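# Insert peg fully into block hole inside open box

## Task

Push the peg completely down into the hole of the block that sits on the floor of the open box.

## Robot and tools

Robot: two six-joint arms, left_arm and right_arm, each ending in a two-finger parallel gripper. Each base sits on a mounting plate, and both plates hang from one metal frame behind the arms. A 'too close' message treats each plate and its half of the frame as part of that arm. Calibrated bases in the scene frame: left_arm at (+0.014, +0.181, +0.187) m, right_arm at (-0.043, -0.183, +0.187) m, each tilted slightly (about 0.07 of up is sideways in base coordinates).

Frames: the scene frame has its origin at table-top height, halfway between the nominal bases. +z is up, +x points out over the table, and left_arm is on the +y side. Image left and right do not match arm names. Each arm reports its end_effector_position (metres) and end_effector_quat_wxyz, and its wrist camera pose, in its own base frame. Fixed cameras and the table use the scene frame. The reported hand position can be wrong by a few centimetres, more at long reach. end_effector_position is the point between the finger pads, about 1 cm short of the tips. The fingers point along gripper +z and open along gripper y.

A row: exactly 14 numbers, always for both arms. First comes left_arm: waist, shoulder, elbow, wrist pitch, wrist yaw, wrist roll, then gripper opening. Then the same seven for right_arm. Joint values are absolute target angles in radians, on the same scale as the Joint positions line. Opening runs from -1 (closed) to +1 (fully open). Stated joint ranges: waist -2.618 to 3.054, shoulder 0.000 to 3.142, elbow 0.000 to 3.142, wrist pitch -1.571 to 1.571, wrist yaw -1.571 to 1.571, wrist roll -2.094 to 2.094. A real end may sit up to 0.059 rad either side of these. A call is refused when a target lies more than 0.059 past an end and is further out than the present angle. Targets beyond the real end are clipped there, and the result shows 'joint sent to its limit'.

Tools:
- execute_actions(actions, cameras): actions is a list of actions. Each action is a list of up to 15 rows, one row per 1/30 s step. A short action repeats its last row until 15 steps are done. An empty list just reports the state with every line.
- move(target, speed, blend, opening_speed, blocking, cameras): target is one 14-number row or a list of up to 15 rows, all absolute joint targets. Every joint of both arms moves in sync, so the hands travel on curves, with no avoidance of obstacles or of the other arm. speed is the top speed, in rad/s, of whichever joint has the longest way to go: 0.01 to 2, default 0.5. It can be one value or one per target. blend, in rad, rounds off the intermediate corners; the default 0 stops at each one. opening_speed, 0.2 or more per second on the -1..1 scale, ramps the gripper command gradually. Gripper numbers in later list rows are applied only after everything has come to rest at that row. With blocking=false the call returns after about 0.5 s and the move keeps running; a new move takes over from it. The extra 'move:' line reports the ending: done, off_target (a joint rests more than 0.035 rad away), moving, held or fault. It also gives limits=held when steps were withheld, and each arm's worst joint error. Being done does not mean nothing was touched.
- wait(seconds 0 to 10, cameras): the robot keeps its last command. A running move carries on.
- stop(cameras): brakes the running move. Fast moves need more room to brake.
- zoom_image(camera, region [x0,y0,x1,y1] pixels, at most 504x504): shows a closer view of the latest image from cam_head_left, cam_head_right, cam_left_wrist or cam_right_wrist. All four images are 672x504.
- read_manual(section): licence texts only.
- finished_scene(scene): ends the current scene, given by its number. It cannot be undone. The peg must stay fully inserted once the robot lets go.
- cameras argument: omit it, or pass null or ["all"], for every camera; [] gives none.

Limits on motion: at each step a joint target may lead its measured angle by at most 0.202 (waist), 0.258 (shoulder), 0.3 (elbow), 0.573 (wrist pitch) or 0.522 (wrist yaw, roll) rad. If a target would move a gripper more than 200 mm, that arm's targets are scaled back. Friction and gravity can leave joints short, and tiny turns may not happen. A 'joint command not followed' line means the clearance check changed some targets; it does not keep the two grippers apart.

Result lines: Joint positions and Joint velocities come in one block per arm, in joint order. Each ends with the finger gap in metres (0.093 fully open) and its rate. Joint targets shows where the joints are being driven now; it is left out when within 0.005 rad of positions. Tool commands gives the current gripper commands. grip_measured uses the -1..+1 scale. The pads meet near -0.94, and each millimetre of object width adds about 0.0208. The reading can be up to 0.02 too high. To grip a rigid flat object firmly, command about 0.24 below the reading for its width, and keep resending it to hold. To release, send a value well above that reading. Sending 0 is itself a command, so to keep a gripper as it is, repeat its present value. Joint torques are in N m, positive toward larger angles, and they include the arm's own weight. Joints 1 to 3 wrap at ±28. Results from actions also list joint positions at some steps. A MOTOR HOT line means 75 °C. At 90 °C that arm folds up and stays idle, and at 100 °C it goes limp. Holding loads, staying stretched out, or pushing into unreachable poses heats the motors.

Moves keep going during that time.

Avoid: dropping the peg or opening the gripper while it moves; fast contacts, slams and hard presses, especially arm against arm; pushing anything off the table; and fault stops. Brief outside tugs on a held part can happen. Insert slowly, lined up with the hole, and check with the wrist cameras and zoom before releasing.

Each tool is called as a command line: name --argument value for each argument, lists and objects as JSON in quotes; but a table of rows of numbers goes row by row, as --pt "numbers of a row", without its own name.

## Session

execute_actions --actions '[]'

Scene clock: 0.00 s.
left_arm: end_effector_position=(+0.2504, -0.3301, -0.0508) grip_measured=+1.000 end_effector_quat_wxyz=(+0.141, +0.518, +0.756, -0.375) | right_arm: end_effector_position=(+0.1461, -0.2024, +0.0249) grip_measured=+1.000 end_effector_quat_wxyz=(+0.031, +0.759, +0.650, -0.029)
Joint positions: left_arm=[-0.644 2.165 1.006 -0.01 0.741 0.399 0.093] | right_arm=[-0.908 1.523 0.829 -0.813 0.056 0.816 0.093]
Joint velocities: within noise
Joint torques (N m): no reading
Heat: left arm: 32 °C; right arm: 30 °C.
Joint targets: left_arm=[-0.644 2.154 1.013 -0.009 0.740 0.398] | right_arm=[-0.908 1.514 0.838 -0.811 0.056 0.816]
Tool commands: left_gripper/opening=+1.0 right_gripper/opening=+1.0

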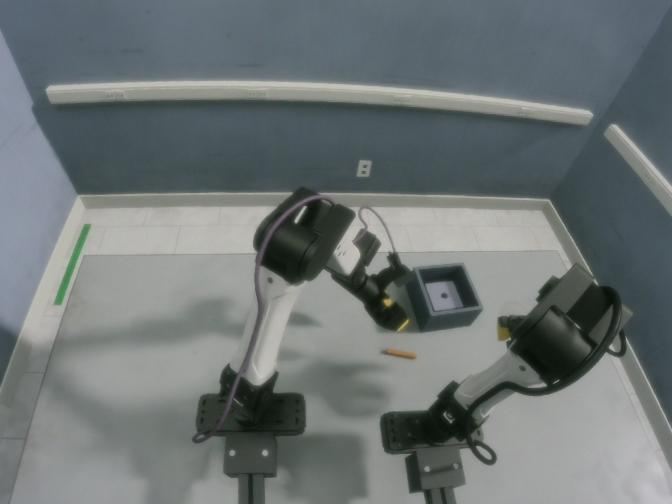

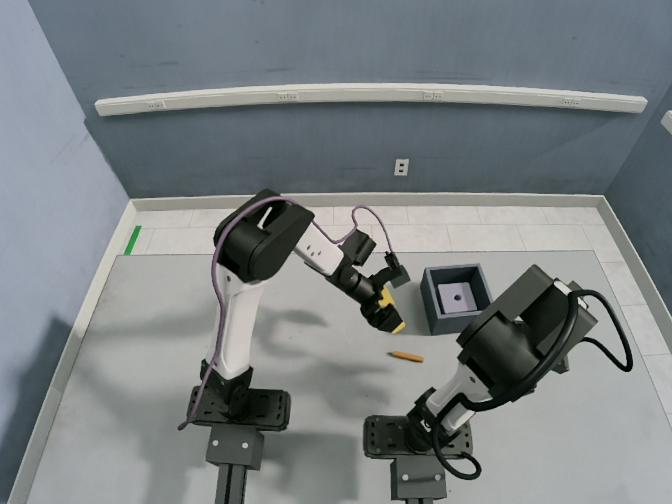

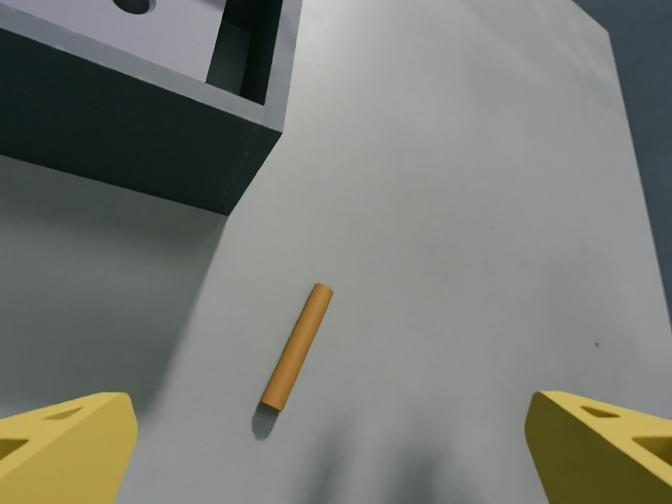

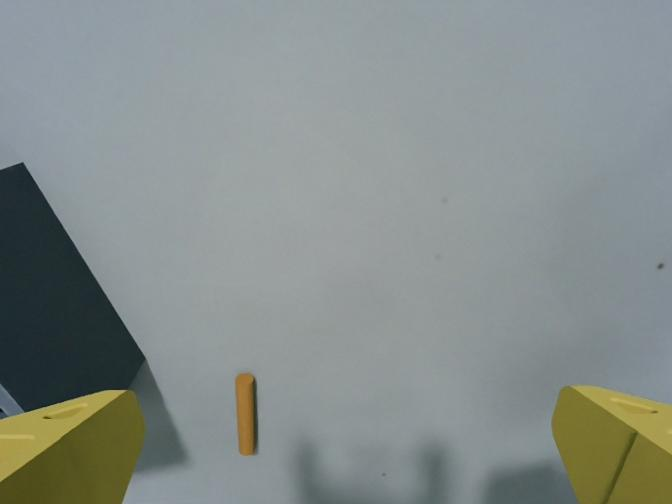

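zoom_image --camera "cam_head_right" --region '[360, 240, 528, 366]'

zoom_image --camera "cam_head_left" --region '[360, 240, 528, 366]'

zoom_image --camera "cam_left_wrist" --region '[0, 0, 400, 420]'

Scaled by 3.000.

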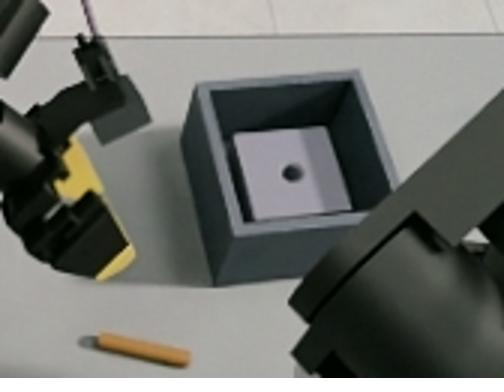

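Scaled by 3.000.

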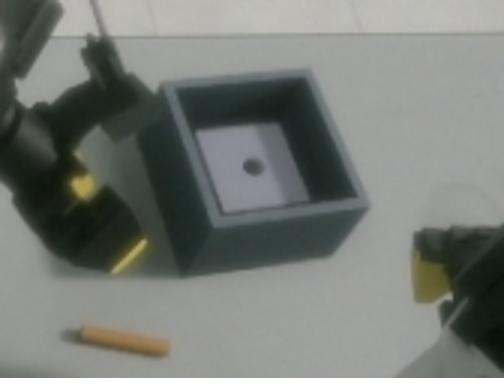

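Scaled by 1.200.

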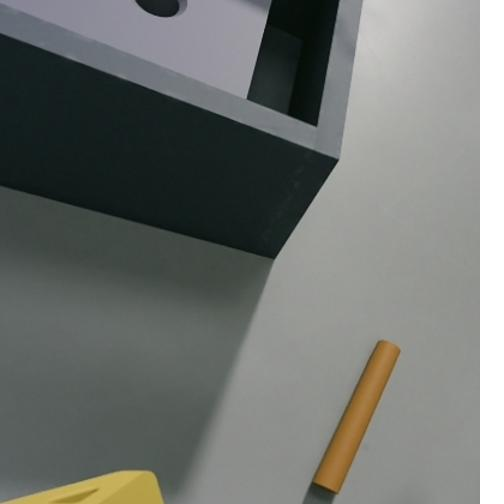

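move --target '[-1.032, 2.477, 1.59, -0.742, -0.041, 0.745, 0.1, -0.908, 1.514, 0.838, -0.811, 0.056, 0.816, 1]' --speed 0.8

Scene clock: 148.13 s.
left_arm: end_effector_position=(+0.2159, -0.3519, -0.1133) grip_measured=+0.102 end_effector_quat_wxyz=(-0.022, +0.774, +0.633, +0.019) | right_arm: end_effector_position=(+0.1461, -0.2024, +0.0249) grip_measured=+1.000 end_effector_quat_wxyz=(+0.031, +0.759, +0.650, -0.029)
Joint positions: left_arm=[-1.033 2.453 1.564 -0.731 -0.031 0.736 0.05] | right_arm=[-0.908 1.523 0.829 -0.813 0.056 0.816 0.093]
Joint torques (N m): left_arm=[-0.05 -7.77 7.15 0.17 -0.1 0.04] | right_arm=[0.31 -6.16 7.17 0.21 0.11 0.06]
Heat: left arm: 40 °C; right arm: 33 °C.
Joint targets: left_arm=[-1.032 2.477 1.590 -0.742 -0.041 0.745] | right_arm=[-0.908 1.514 0.838 -0.811 0.056 0.816]
move: done

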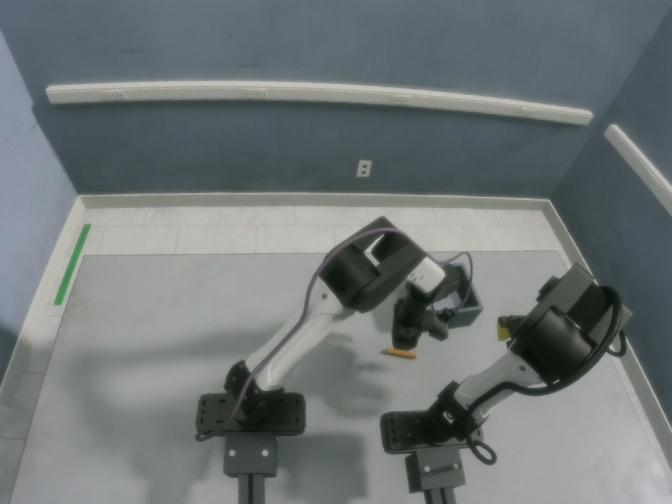

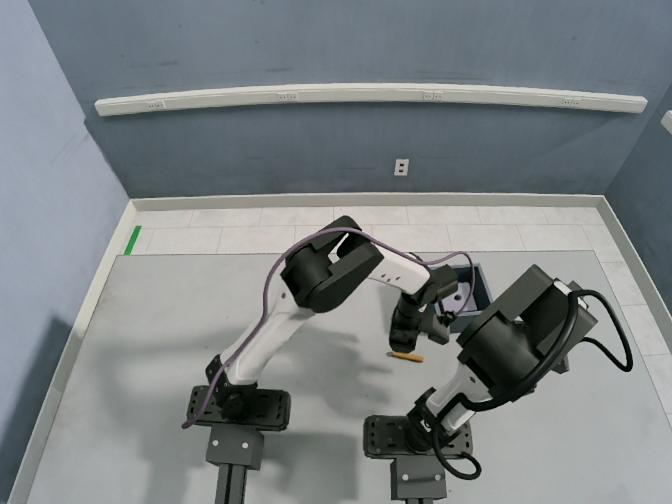

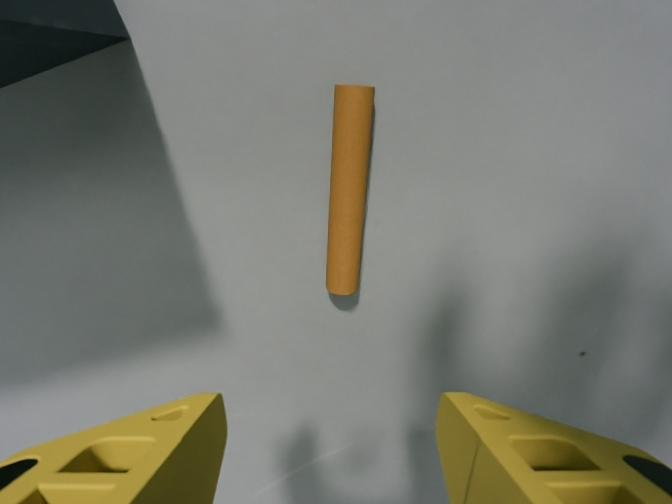

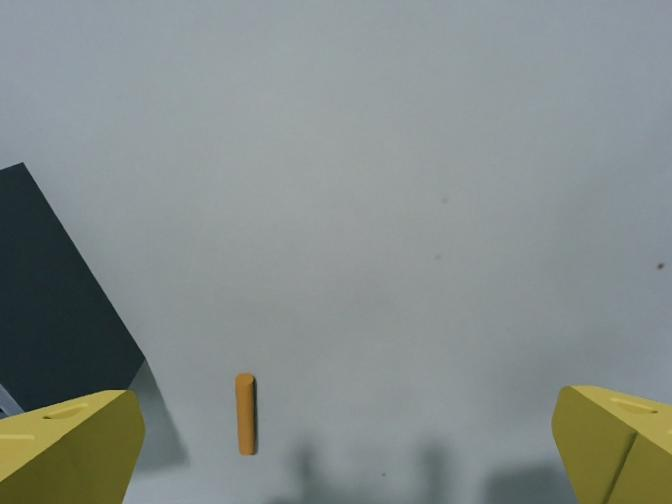

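move --target '[-1.032, 2.675, 1.594, -0.549, -0.045, 0.79, 0.1, -0.908, 1.514, 0.838, -0.811, 0.056, 0.816, 1]' --speed 0.3

Scene clock: 161.53 s.
left_arm: end_effector_position=(+0.2116, -0.3431, -0.1942) grip_measured=+0.102 end_effector_quat_wxyz=(-0.035, +0.787, +0.615, +0.022) | right_arm: end_effector_position=(+0.1461, -0.2024, +0.0249) grip_measured=+1.000 end_effector_quat_wxyz=(+0.031, +0.759, +0.650, -0.029)
Joint positions: left_arm=[-1.033 2.658 1.572 -0.559 -0.035 0.781 0.05] | right_arm=[-0.908 1.523 0.829 -0.813 0.056 0.816 0.093]
Joint torques (N m): left_arm=[-0.08 -8.57 6.02 0.33 -0.09 0.01] | right_arm=[0.29 -6.23 7.17 0.2 0.11 0.05]
Joint targets: left_arm=[-1.032 2.675 1.594 -0.549 -0.045 0.790] | right_arm=[-0.908 1.514 0.838 -0.811 0.056 0.816]
move: done

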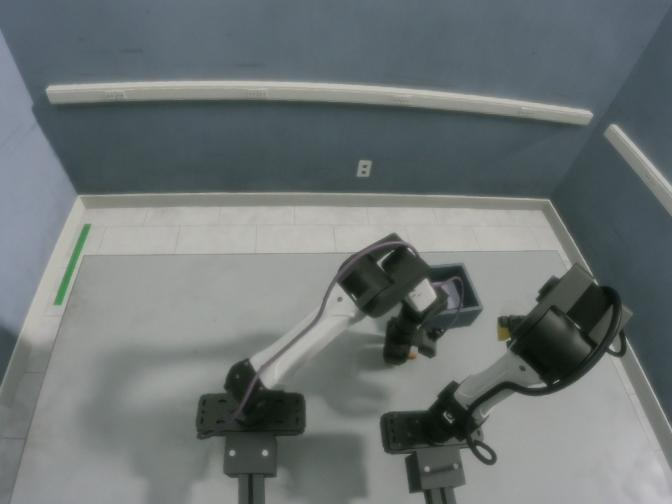

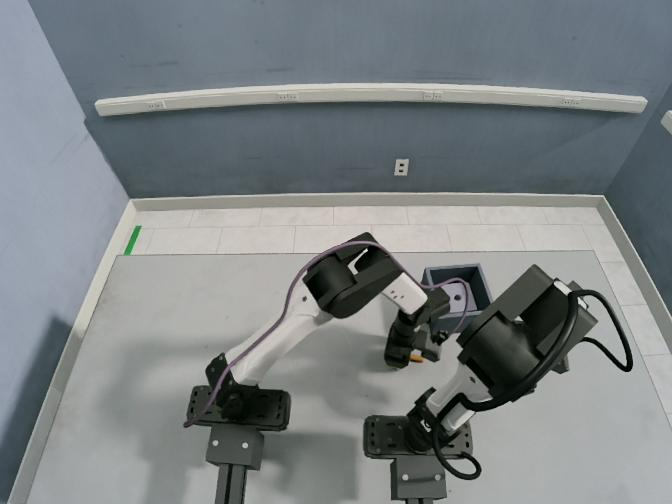

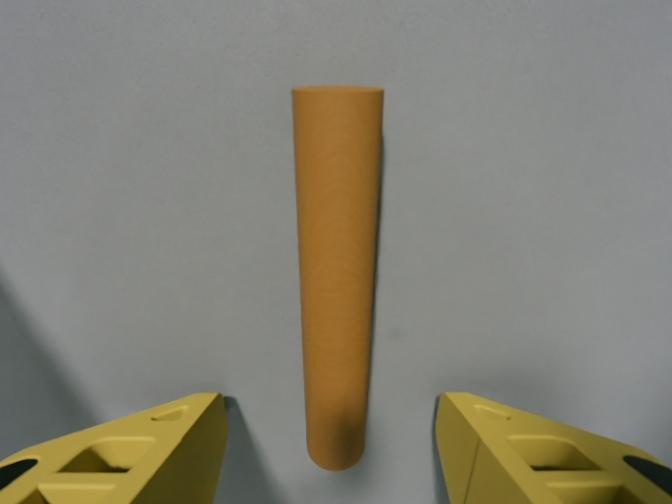

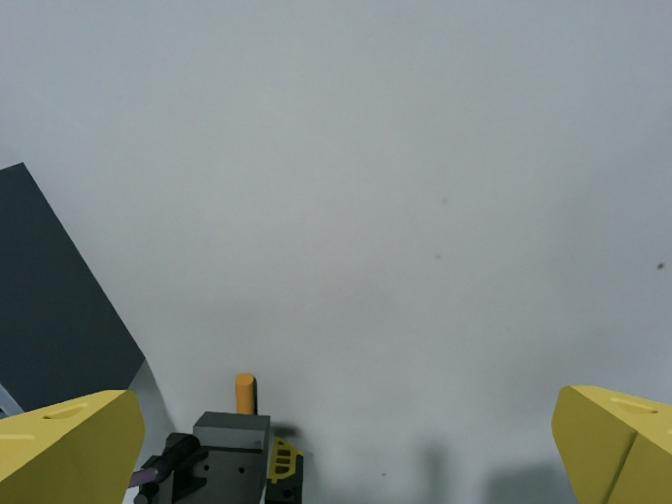

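move --pt "-1.032 2.690 1.594 -0.540 -0.045 0.79 0.1 -0.908 1.514 0.838 -0.811 0.056 0.816 1" --pt "-1.032 2.690 1.594 -0.540 -0.045 0.79 -0.92 -0.908 1.514 0.838 -0.811 0.056 0.816 1" --speed 0.3 --opening_speed 0.8 --cameras '["cam_left_wrist"]'

Scene clock: 169.13 s.
left_arm: end_effector_position=(+0.2112, -0.3425, -0.1980) grip_measured=-0.806 end_effector_quat_wxyz=(-0.035, +0.788, +0.615, +0.022) | right_arm: end_effector_position=(+0.1461, -0.2024, +0.0249) grip_measured=+1.000 end_effector_quat_wxyz=(+0.031, +0.759, +0.650, -0.029)
Joint positions: left_arm=[-1.033 2.667 1.572 -0.549 -0.035 0.782 0.006] | right_arm=[-0.908 1.523 0.829 -0.813 0.056 0.816 0.093]
Joint torques (N m): left_arm=[-0.05 -8.13 6.01 0.34 -0.1 0.04] | right_arm=[0.28 -6.09 7.38 0.17 0.09 0.06]
Joint targets: left_arm=[-1.032 2.690 1.594 -0.540 -0.045 0.790] | right_arm=[-0.908 1.514 0.838 -0.811 0.056 0.816]
move: done
Images, in order: cam_left_wrist.

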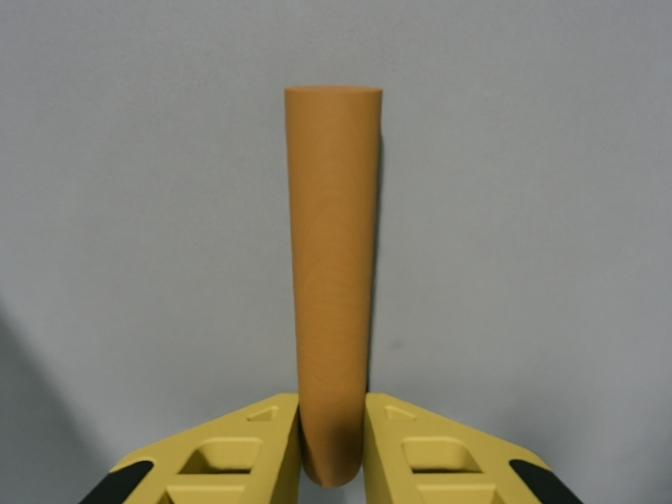

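move --pt "-1.032 2.283 1.555 -0.90 -0.045 0.79 -0.92 -0.908 1.514 0.838 -0.811 0.056 0.816 1" --pt "-1.0 2.378 1.106 1.214 0 0.042 -0.92 -0.908 1.514 0.838 -0.811 0.056 0.816 1" --speed 0.6 --blend 0.1

Scene clock: 193.03 s.
left_arm: end_effector_position=(+0.3135, -0.4940, +0.0783) grip_measured=-0.822 end_effector_quat_wxyz=(+0.616, +0.362, +0.624, -0.316) | right_arm: end_effector_position=(+0.1461, -0.2024, +0.0249) grip_measured=+1.000 end_effector_quat_wxyz=(+0.031, +0.759, +0.650, -0.029)
Joint positions: left_arm=[-1.008 2.355 1.116 1.199 -0.009 0.05 0.006] | right_arm=[-0.908 1.523 0.829 -0.813 0.056 0.816 0.093]
Joint torques (N m): left_arm=[0.49 -7.51 4.27 2.4 0.11 -0.13] | right_arm=[0.29 -6.2 7.21 0.19 0.09 0.04]
Joint targets: left_arm=[-1.000 2.378 1.106 1.214 0.000 0.042] | right_arm=[-0.908 1.514 0.838 -0.811 0.056 0.816]
move: done

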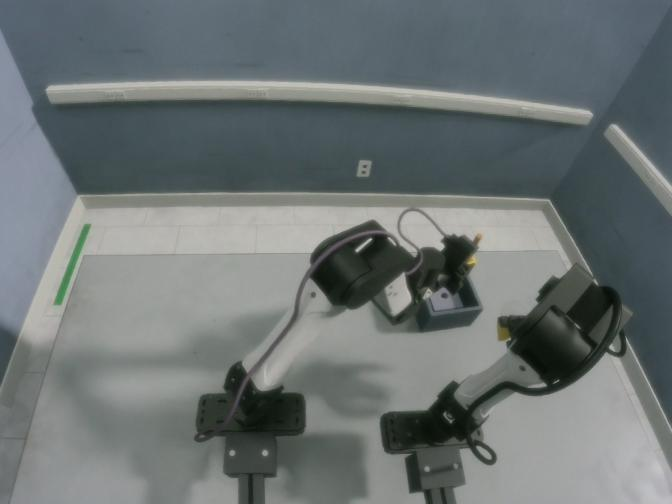

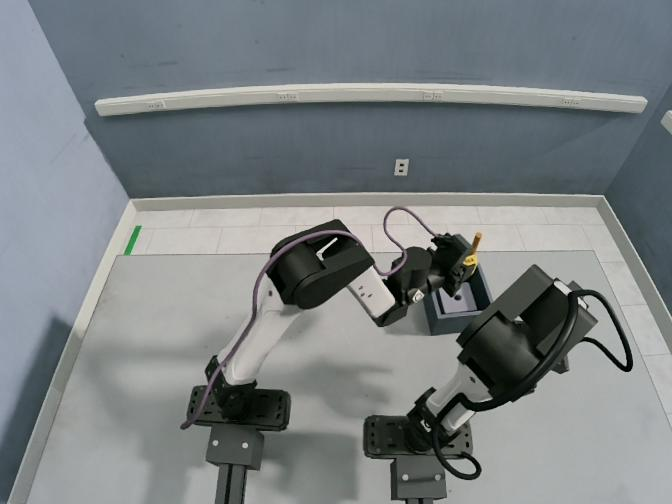

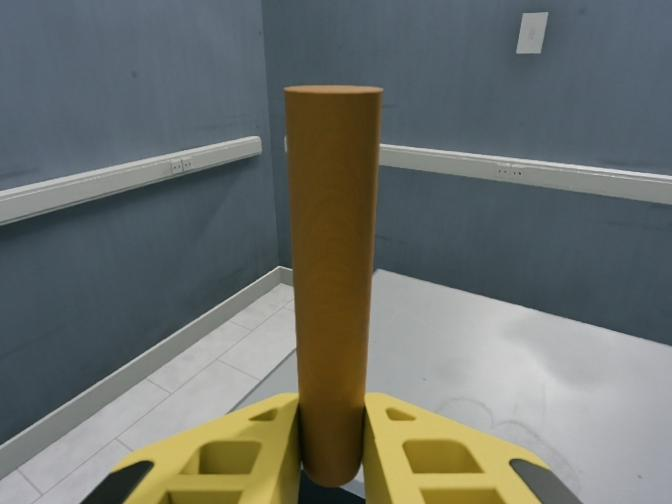

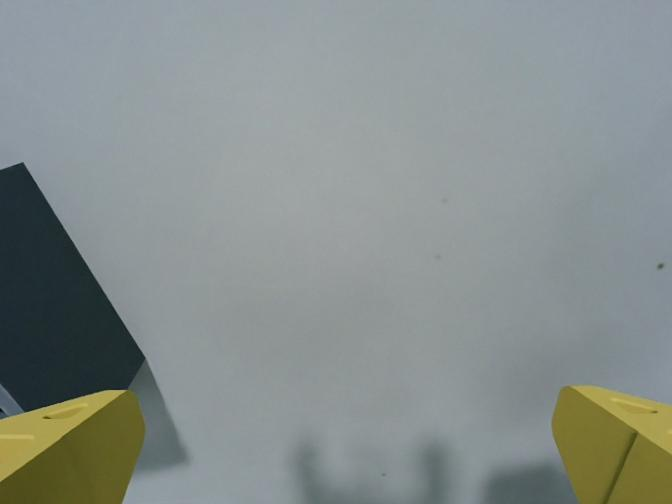

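move --target '[-1.0, 2.625, 1.26, 1.31, 0, 0.042, -0.92, -0.6, 1.7, 1.7, -1.5, 0.0665, 0.55, 0.5]' --speed 0.5

Scene clock: 222.87 s.
left_arm: end_effector_position=(+0.3195, -0.5036, +0.0034) grip_measured=-0.822 end_effector_quat_wxyz=(+0.606, +0.367, +0.634, -0.311) | right_arm: end_effector_position=(+0.2507, -0.1855, +0.1910) grip_measured=+0.502 end_effector_quat_wxyz=(+0.033, +0.552, +0.833, -0.030)
Joint positions: left_arm=[-1.008 2.603 1.235 1.296 -0.008 0.05 0.006] | right_arm=[-0.606 1.682 1.669 -1.489 0.058 0.562 0.069]
Joint torques (N m): left_arm=[0.39 -8.31 6.64 2.44 0.1 -0.12] | right_arm=[1.06 -5.79 10.09 0.11 0.15 -0.05]
Joint targets: left_arm=[-1.000 2.625 1.260 1.310 0.000 0.042] | right_arm=[-0.600 1.700 1.700 -1.500 0.066 0.550]
move: done

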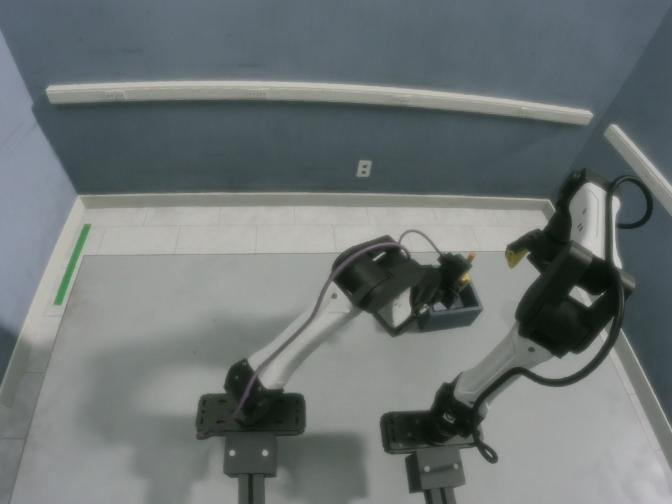

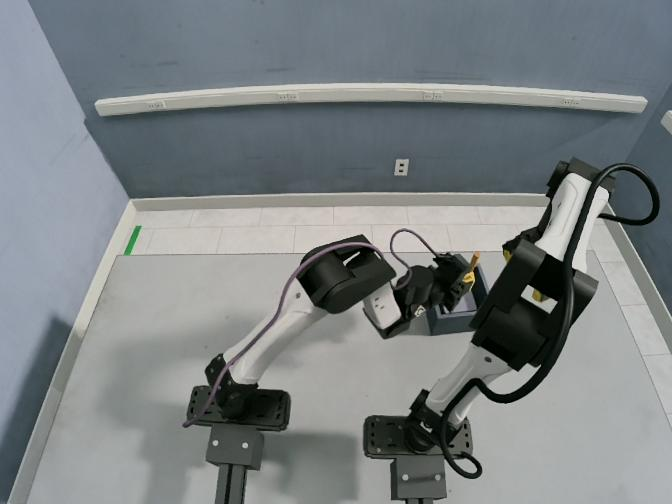

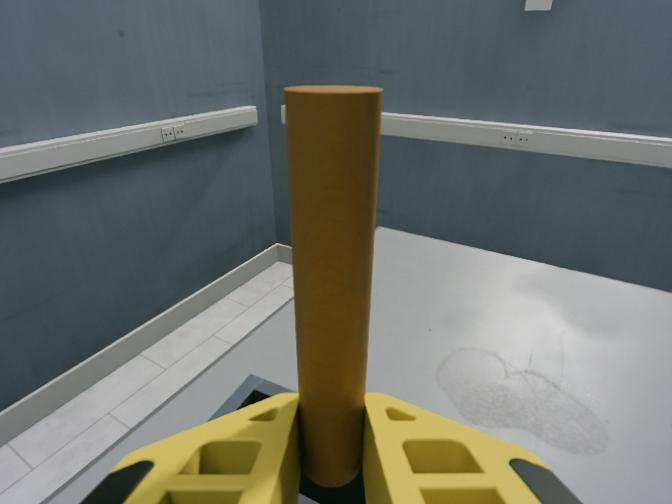

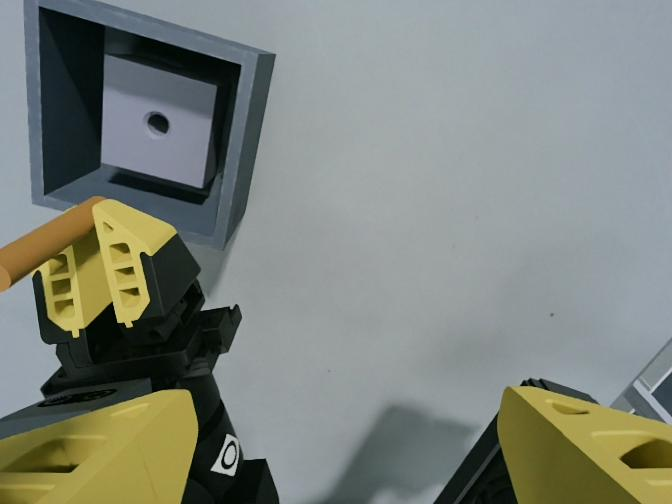

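move --target '[-1.0, 2.625, 1.26, 1.31, 0, 0.042, -0.92, -0.34, 2.027, 1.985, -1.50, 0.073, 0.564, 0.1]' --speed 0.4

Scene clock: 257.47 s.
left_arm: end_effector_position=(+0.3195, -0.5036, +0.0036) grip_measured=-0.822 end_effector_quat_wxyz=(+0.606, +0.367, +0.633, -0.311) | right_arm: end_effector_position=(+0.3582, -0.1386, +0.1538) grip_measured=+0.102 end_effector_quat_wxyz=(+0.008, +0.436, +0.899, -0.032)
Joint positions: left_arm=[-1.008 2.603 1.235 1.296 -0.008 0.05 0.006] | right_arm=[-0.34 2.016 1.951 -1.498 0.066 0.562 0.05]
Joint torques (N m): left_arm=[0.42 -8.31 6.61 2.43 0.11 -0.14] | right_arm=[0.77 -8.99 10.35 0.11 0.11 0.09]
Joint targets: left_arm=[-1.000 2.625 1.260 1.310 0.000 0.042] | right_arm=[-0.340 2.027 1.985 -1.500 0.073 0.564]
move: done

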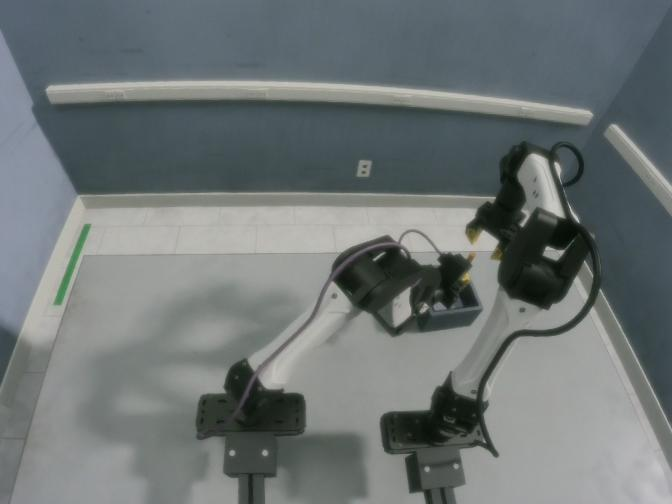

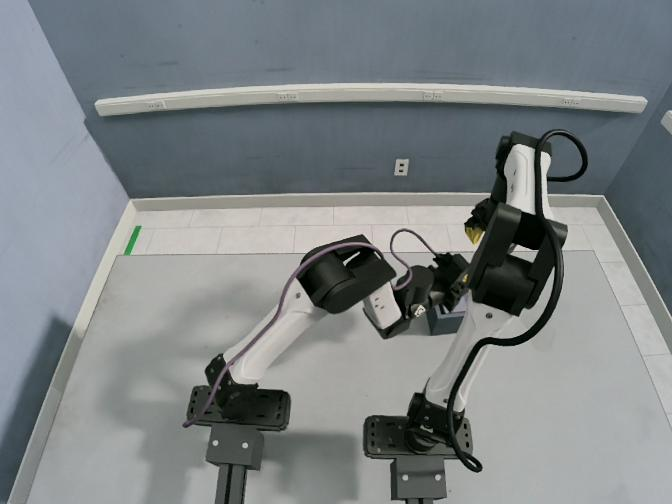

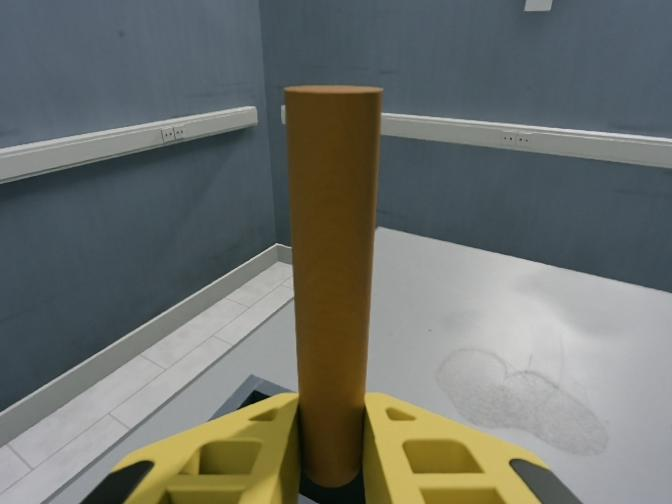

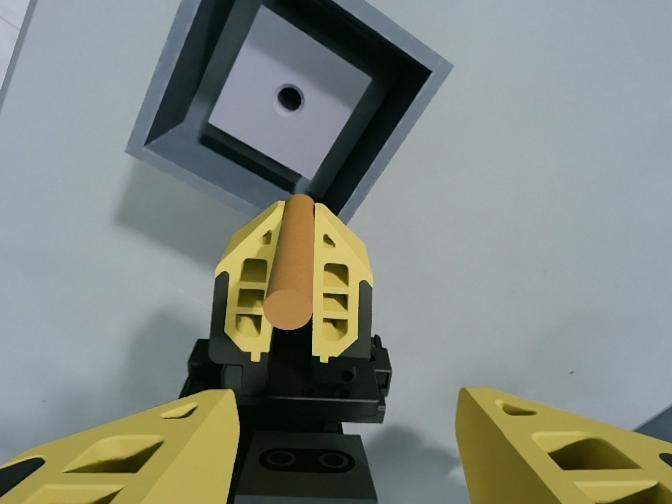

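move --target '[-1.0, 2.625, 1.26, 1.31, 0, 0.042, -0.92, -0.302, 2.073, 2.037, -1.506, 0.073, 0.602, 0.1]' --speed 0.2 --cameras '["cam_right_wrist"]'

Scene clock: 285.17 s.
left_arm: end_effector_position=(+0.3195, -0.5037, +0.0037) grip_measured=-0.822 end_effector_quat_wxyz=(+0.606, +0.367, +0.633, -0.311) | right_arm: end_effector_position=(+0.3737, -0.1303, +0.1516) grip_measured=+0.102 end_effector_quat_wxyz=(+0.014, +0.434, +0.900, -0.032)
Joint positions: left_arm=[-1.008 2.603 1.235 1.297 -0.008 0.05 0.006] | right_arm=[-0.307 2.057 2.003 -1.499 0.066 0.59 0.05]
Joint torques (N m): left_arm=[0.44 -8.32 6.64 2.43 0.1 -0.13] | right_arm=[1.25 -9.05 10.39 0.09 0.16 0.17]
Heat: left arm: 42 °C; right arm: 38 °C.
Joint targets: left_arm=[-1.000 2.625 1.260 1.310 0.000 0.042] | right_arm=[-0.302 2.073 2.037 -1.506 0.073 0.602]
move: done
Images, in order: cam_right_wrist.

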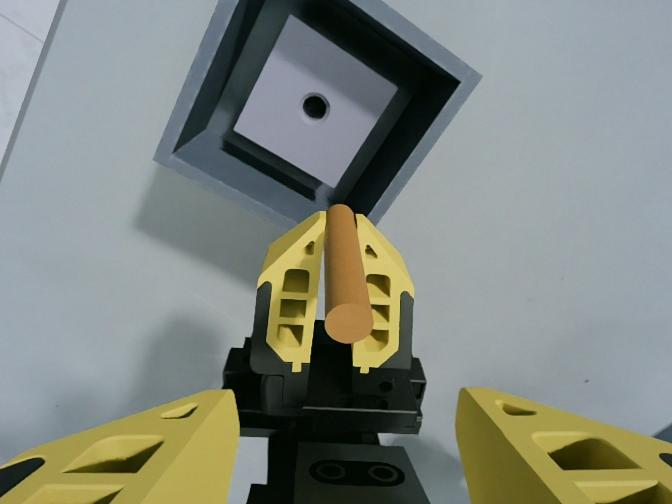

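move --target '[-1.0, 2.625, 1.26, 1.31, 0, 0.042, -0.92, -0.302, 2.055, 1.771, -1.2585, 0.073, 0.602, 0.1]' --speed 0.2 --cameras '["cam_right_wrist","cam_left_wrist"]'

Scene clock: 291.40 s.
left_arm: end_effector_position=(+0.3195, -0.5037, +0.0037) grip_measured=-0.822 end_effector_quat_wxyz=(+0.606, +0.367, +0.633, -0.311) | right_arm: end_effector_position=(+0.3793, -0.1321, +0.0966) grip_measured=+0.102 end_effector_quat_wxyz=(+0.017, +0.434, +0.900, -0.031)
Joint positions: left_arm=[-1.008 2.603 1.235 1.297 -0.008 0.05 0.006] | right_arm=[-0.307 2.057 1.784 -1.272 0.066 0.59 0.05]
Joint torques (N m): left_arm=[0.39 -8.28 6.65 2.42 0.09 -0.13] | right_arm=[1.22 -10.76 5.72 0.28 0.11 0.18]
Joint targets: left_arm=[-1.000 2.625 1.260 1.310 0.000 0.042] | right_arm=[-0.302 2.055 1.771 -1.259 0.073 0.602]
move: done
Images, in order: cam_left_wrist, cam_right_wrist.

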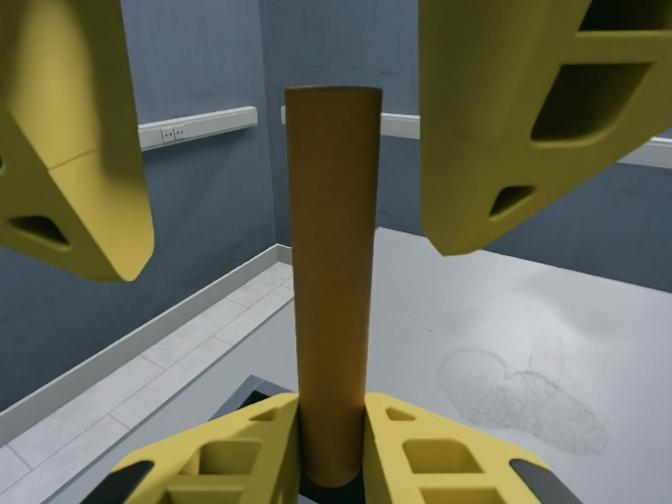

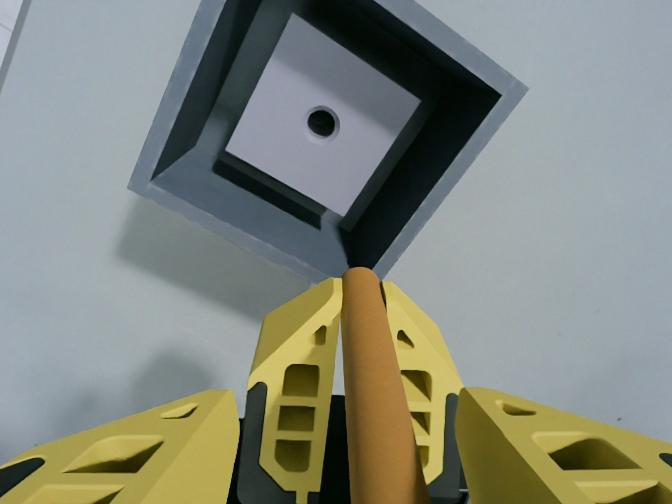

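move --target '[-1.0, 2.625, 1.26, 1.31, 0, 0.042, -0.92, -0.320, 2.040, 1.752, -1.250, 0.073, 0.589, 0.1]' --speed 0.2 --cameras '["cam_right_wrist","cam_left_wrist"]'

Scene clock: 302.37 s.
left_arm: end_effector_position=(+0.3195, -0.5037, +0.0037) grip_measured=-0.822 end_effector_quat_wxyz=(+0.606, +0.367, +0.633, -0.311) | right_arm: end_effector_position=(+0.3762, -0.1335, +0.0920) grip_measured=+0.102 end_effector_quat_wxyz=(+0.012, +0.437, +0.899, -0.032)
Joint positions: left_arm=[-1.008 2.603 1.235 1.297 -0.008 0.05 0.006] | right_arm=[-0.313 2.057 1.766 -1.264 0.066 0.59 0.05]
Joint torques (N m): left_arm=[0.43 -8.32 6.67 2.42 0.09 -0.13] | right_arm=[0.31 -11.95 5.5 0.28 0.16 0.01]
Joint targets: left_arm=[-1.000 2.625 1.260 1.310 0.000 0.042] | right_arm=[-0.320 2.040 1.752 -1.250 0.073 0.589]
move: done
Images, in order: cam_left_wrist, cam_right_wrist.

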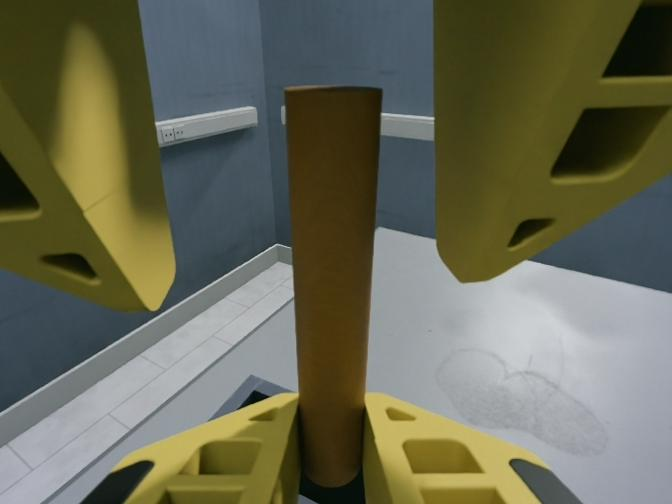

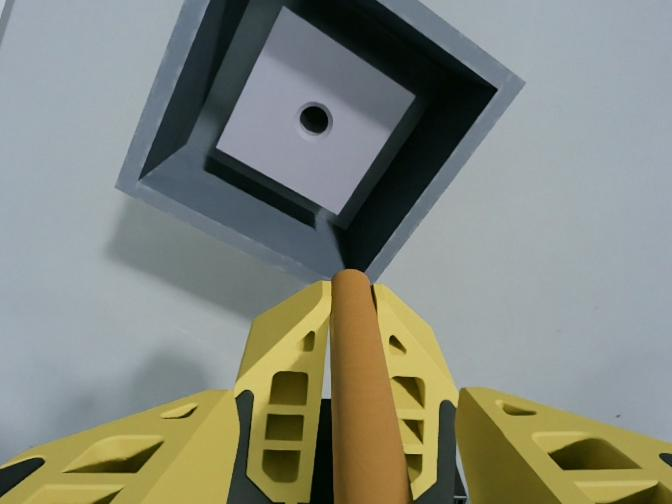

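move --target '[-1.0, 2.625, 1.26, 1.31, 0, 0.042, -0.92, -0.330, 2.030, 1.747, -1.240, 0.073, 0.575, 0.1]' --speed 0.2 --cameras '["cam_right_wrist","cam_left_wrist"]'

Scene clock: 307.90 s.
left_arm: end_effector_position=(+0.3195, -0.5037, +0.0038) grip_measured=-0.822 end_effector_quat_wxyz=(+0.606, +0.367, +0.633, -0.311) | right_arm: end_effector_position=(+0.3772, -0.1379, +0.0921) grip_measured=+0.102 end_effector_quat_wxyz=(+0.017, +0.439, +0.898, -0.031)
Joint positions: left_arm=[-1.008 2.603 1.235 1.297 -0.008 0.05 0.006] | right_arm=[-0.323 2.057 1.766 -1.254 0.066 0.587 0.05]
Joint torques (N m): left_arm=[0.43 -8.25 6.67 2.42 0.1 -0.13] | right_arm=[0.21 -12.79 5.15 0.33 0.12 -0.08]
Joint targets: left_arm=[-1.000 2.625 1.260 1.310 0.000 0.042] | right_arm=[-0.330 2.030 1.747 -1.240 0.073 0.575]
move: done
Images, in order: cam_left_wrist, cam_right_wrist.

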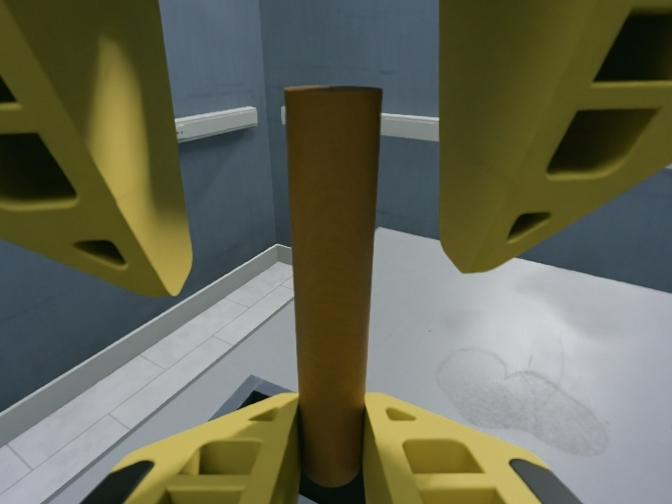

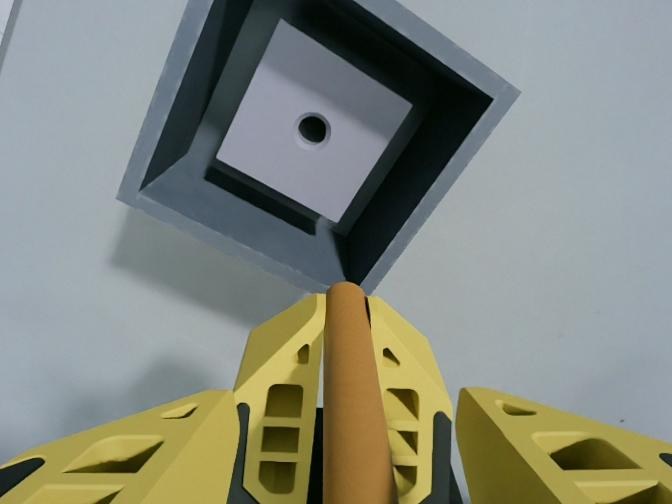

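move --target '[-1.0, 2.625, 1.26, 1.31, 0, 0.042, -0.92, -0.330, 2.030, 1.747, -1.240, 0.073, 0.575, -0.92]' --speed 0.2 --opening_speed 0.6 --cameras '["cam_right_wrist","cam_left_wrist"]'

Scene clock: 313.30 s.
left_arm: end_effector_position=(+0.3210, -0.5028, +0.0038) grip_measured=-0.822 end_effector_quat_wxyz=(+0.605, +0.362, +0.636, -0.315) | right_arm: end_effector_position=(+0.3778, -0.1380, +0.0921) grip_measured=-0.790 end_effector_quat_wxyz=(+0.018, +0.439, +0.898, -0.031)
Joint positions: left_arm=[-1.005 2.603 1.235 1.297 -0.007 0.037 0.006] | right_arm=[-0.323 2.057 1.766 -1.252 0.066 0.586 0.007]
Joint torques (N m): left_arm=[0.23 -8.34 6.64 2.42 0.08 -0.01] | right_arm=[0.27 -12.88 5.19 0.28 0.15 -0.09]
Joint targets: left_arm=[-1.000 2.625 1.260 1.310 0.000 0.042] | right_arm=[-0.330 2.030 1.747 -1.240 0.073 0.575]
move: done
Images, in order: cam_left_wrist, cam_right_wrist.

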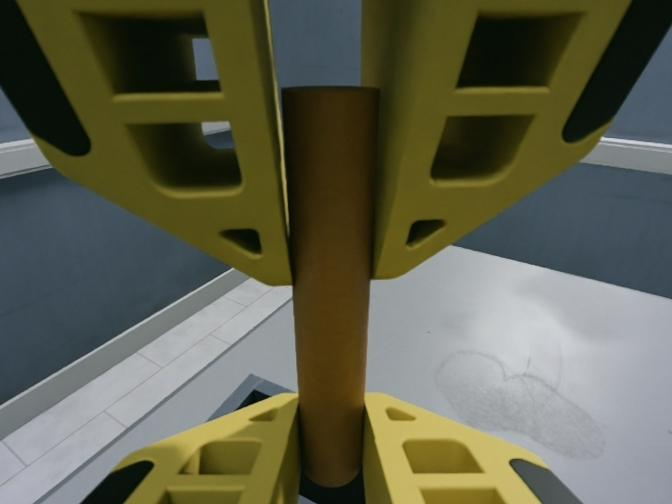

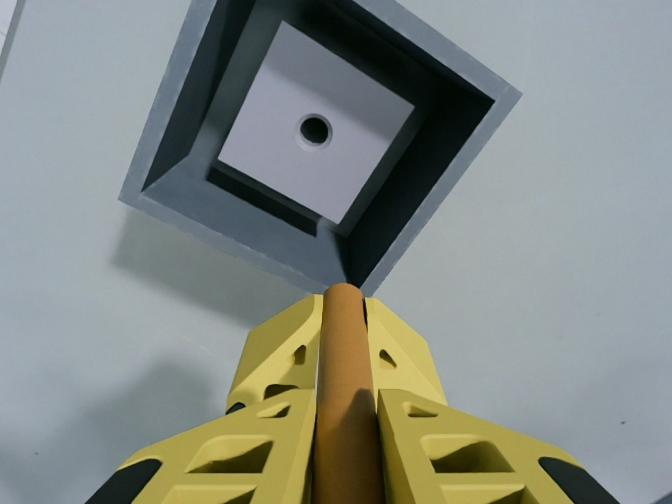

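move --pt "-1.0 2.625 1.26 1.31 0 0.042 0.0 -0.330 2.030 1.747 -1.240 0.073 0.575 -0.92" --pt "-1.0 2.543 0.973 1.515 0 0.042 0.0 -0.330 2.030 1.747 -1.240 0.073 0.575 -0.92" --speed 0.3 --opening_speed 0.6

Scene clock: 324.33 s.
left_arm: end_effector_position=(+0.2886, -0.4519, -0.0213) grip_measured=-0.002 end_effector_quat_wxyz=(+0.593, +0.368, +0.646, -0.308) | right_arm: end_effector_position=(+0.3779, -0.1380, +0.0921) grip_measured=-0.805 end_effector_quat_wxyz=(+0.018, +0.439, +0.898, -0.031)
Joint positions: left_arm=[-1.005 2.59 0.98 1.503 -0.007 0.037 0.045] | right_arm=[-0.323 2.057 1.766 -1.251 0.066 0.586 0.007]
Joint torques (N m): left_arm=[0.28 -12.83 2.58 2.42 0.07 0] | right_arm=[0.01 -12.97 5.04 0.28 0.13 -0.06]
Heat: left arm: 42 °C; right arm: 44 °C.
Joint targets: left_arm=[-1.000 2.543 0.973 1.515 0.000 0.042] | right_arm=[-0.330 2.030 1.747 -1.240 0.073 0.575]
move: off_target (left_arm); left_arm: the shoulder is farthest, 0.047 rad from its target

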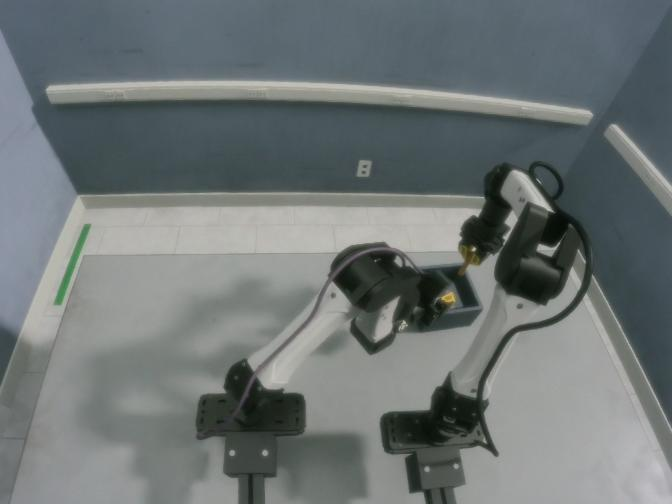

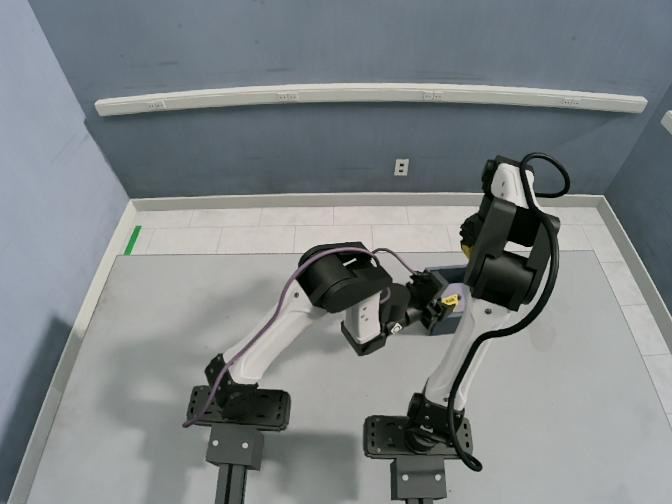

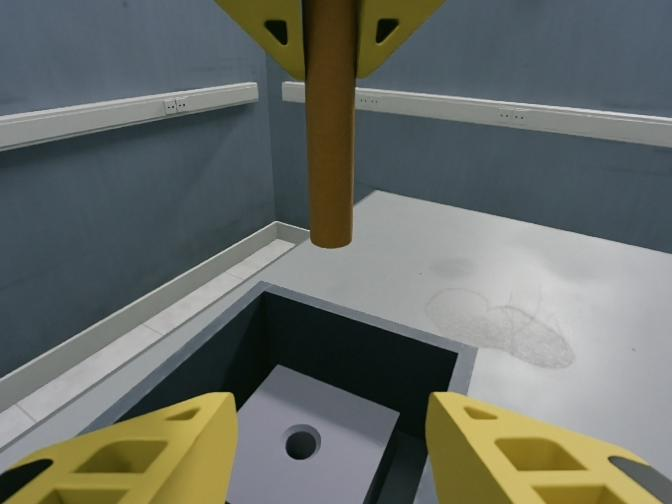

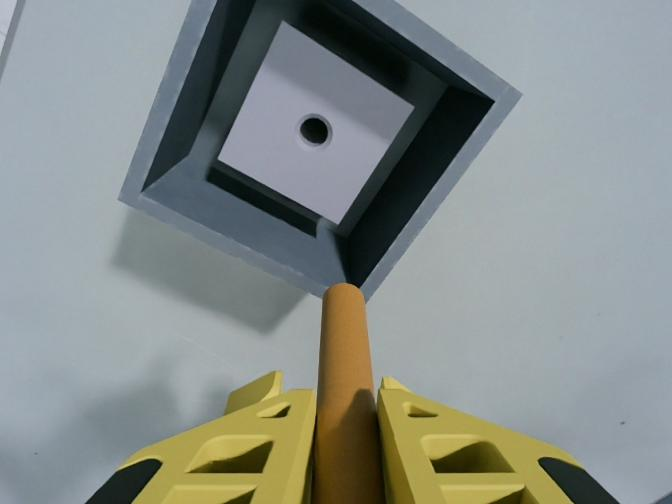

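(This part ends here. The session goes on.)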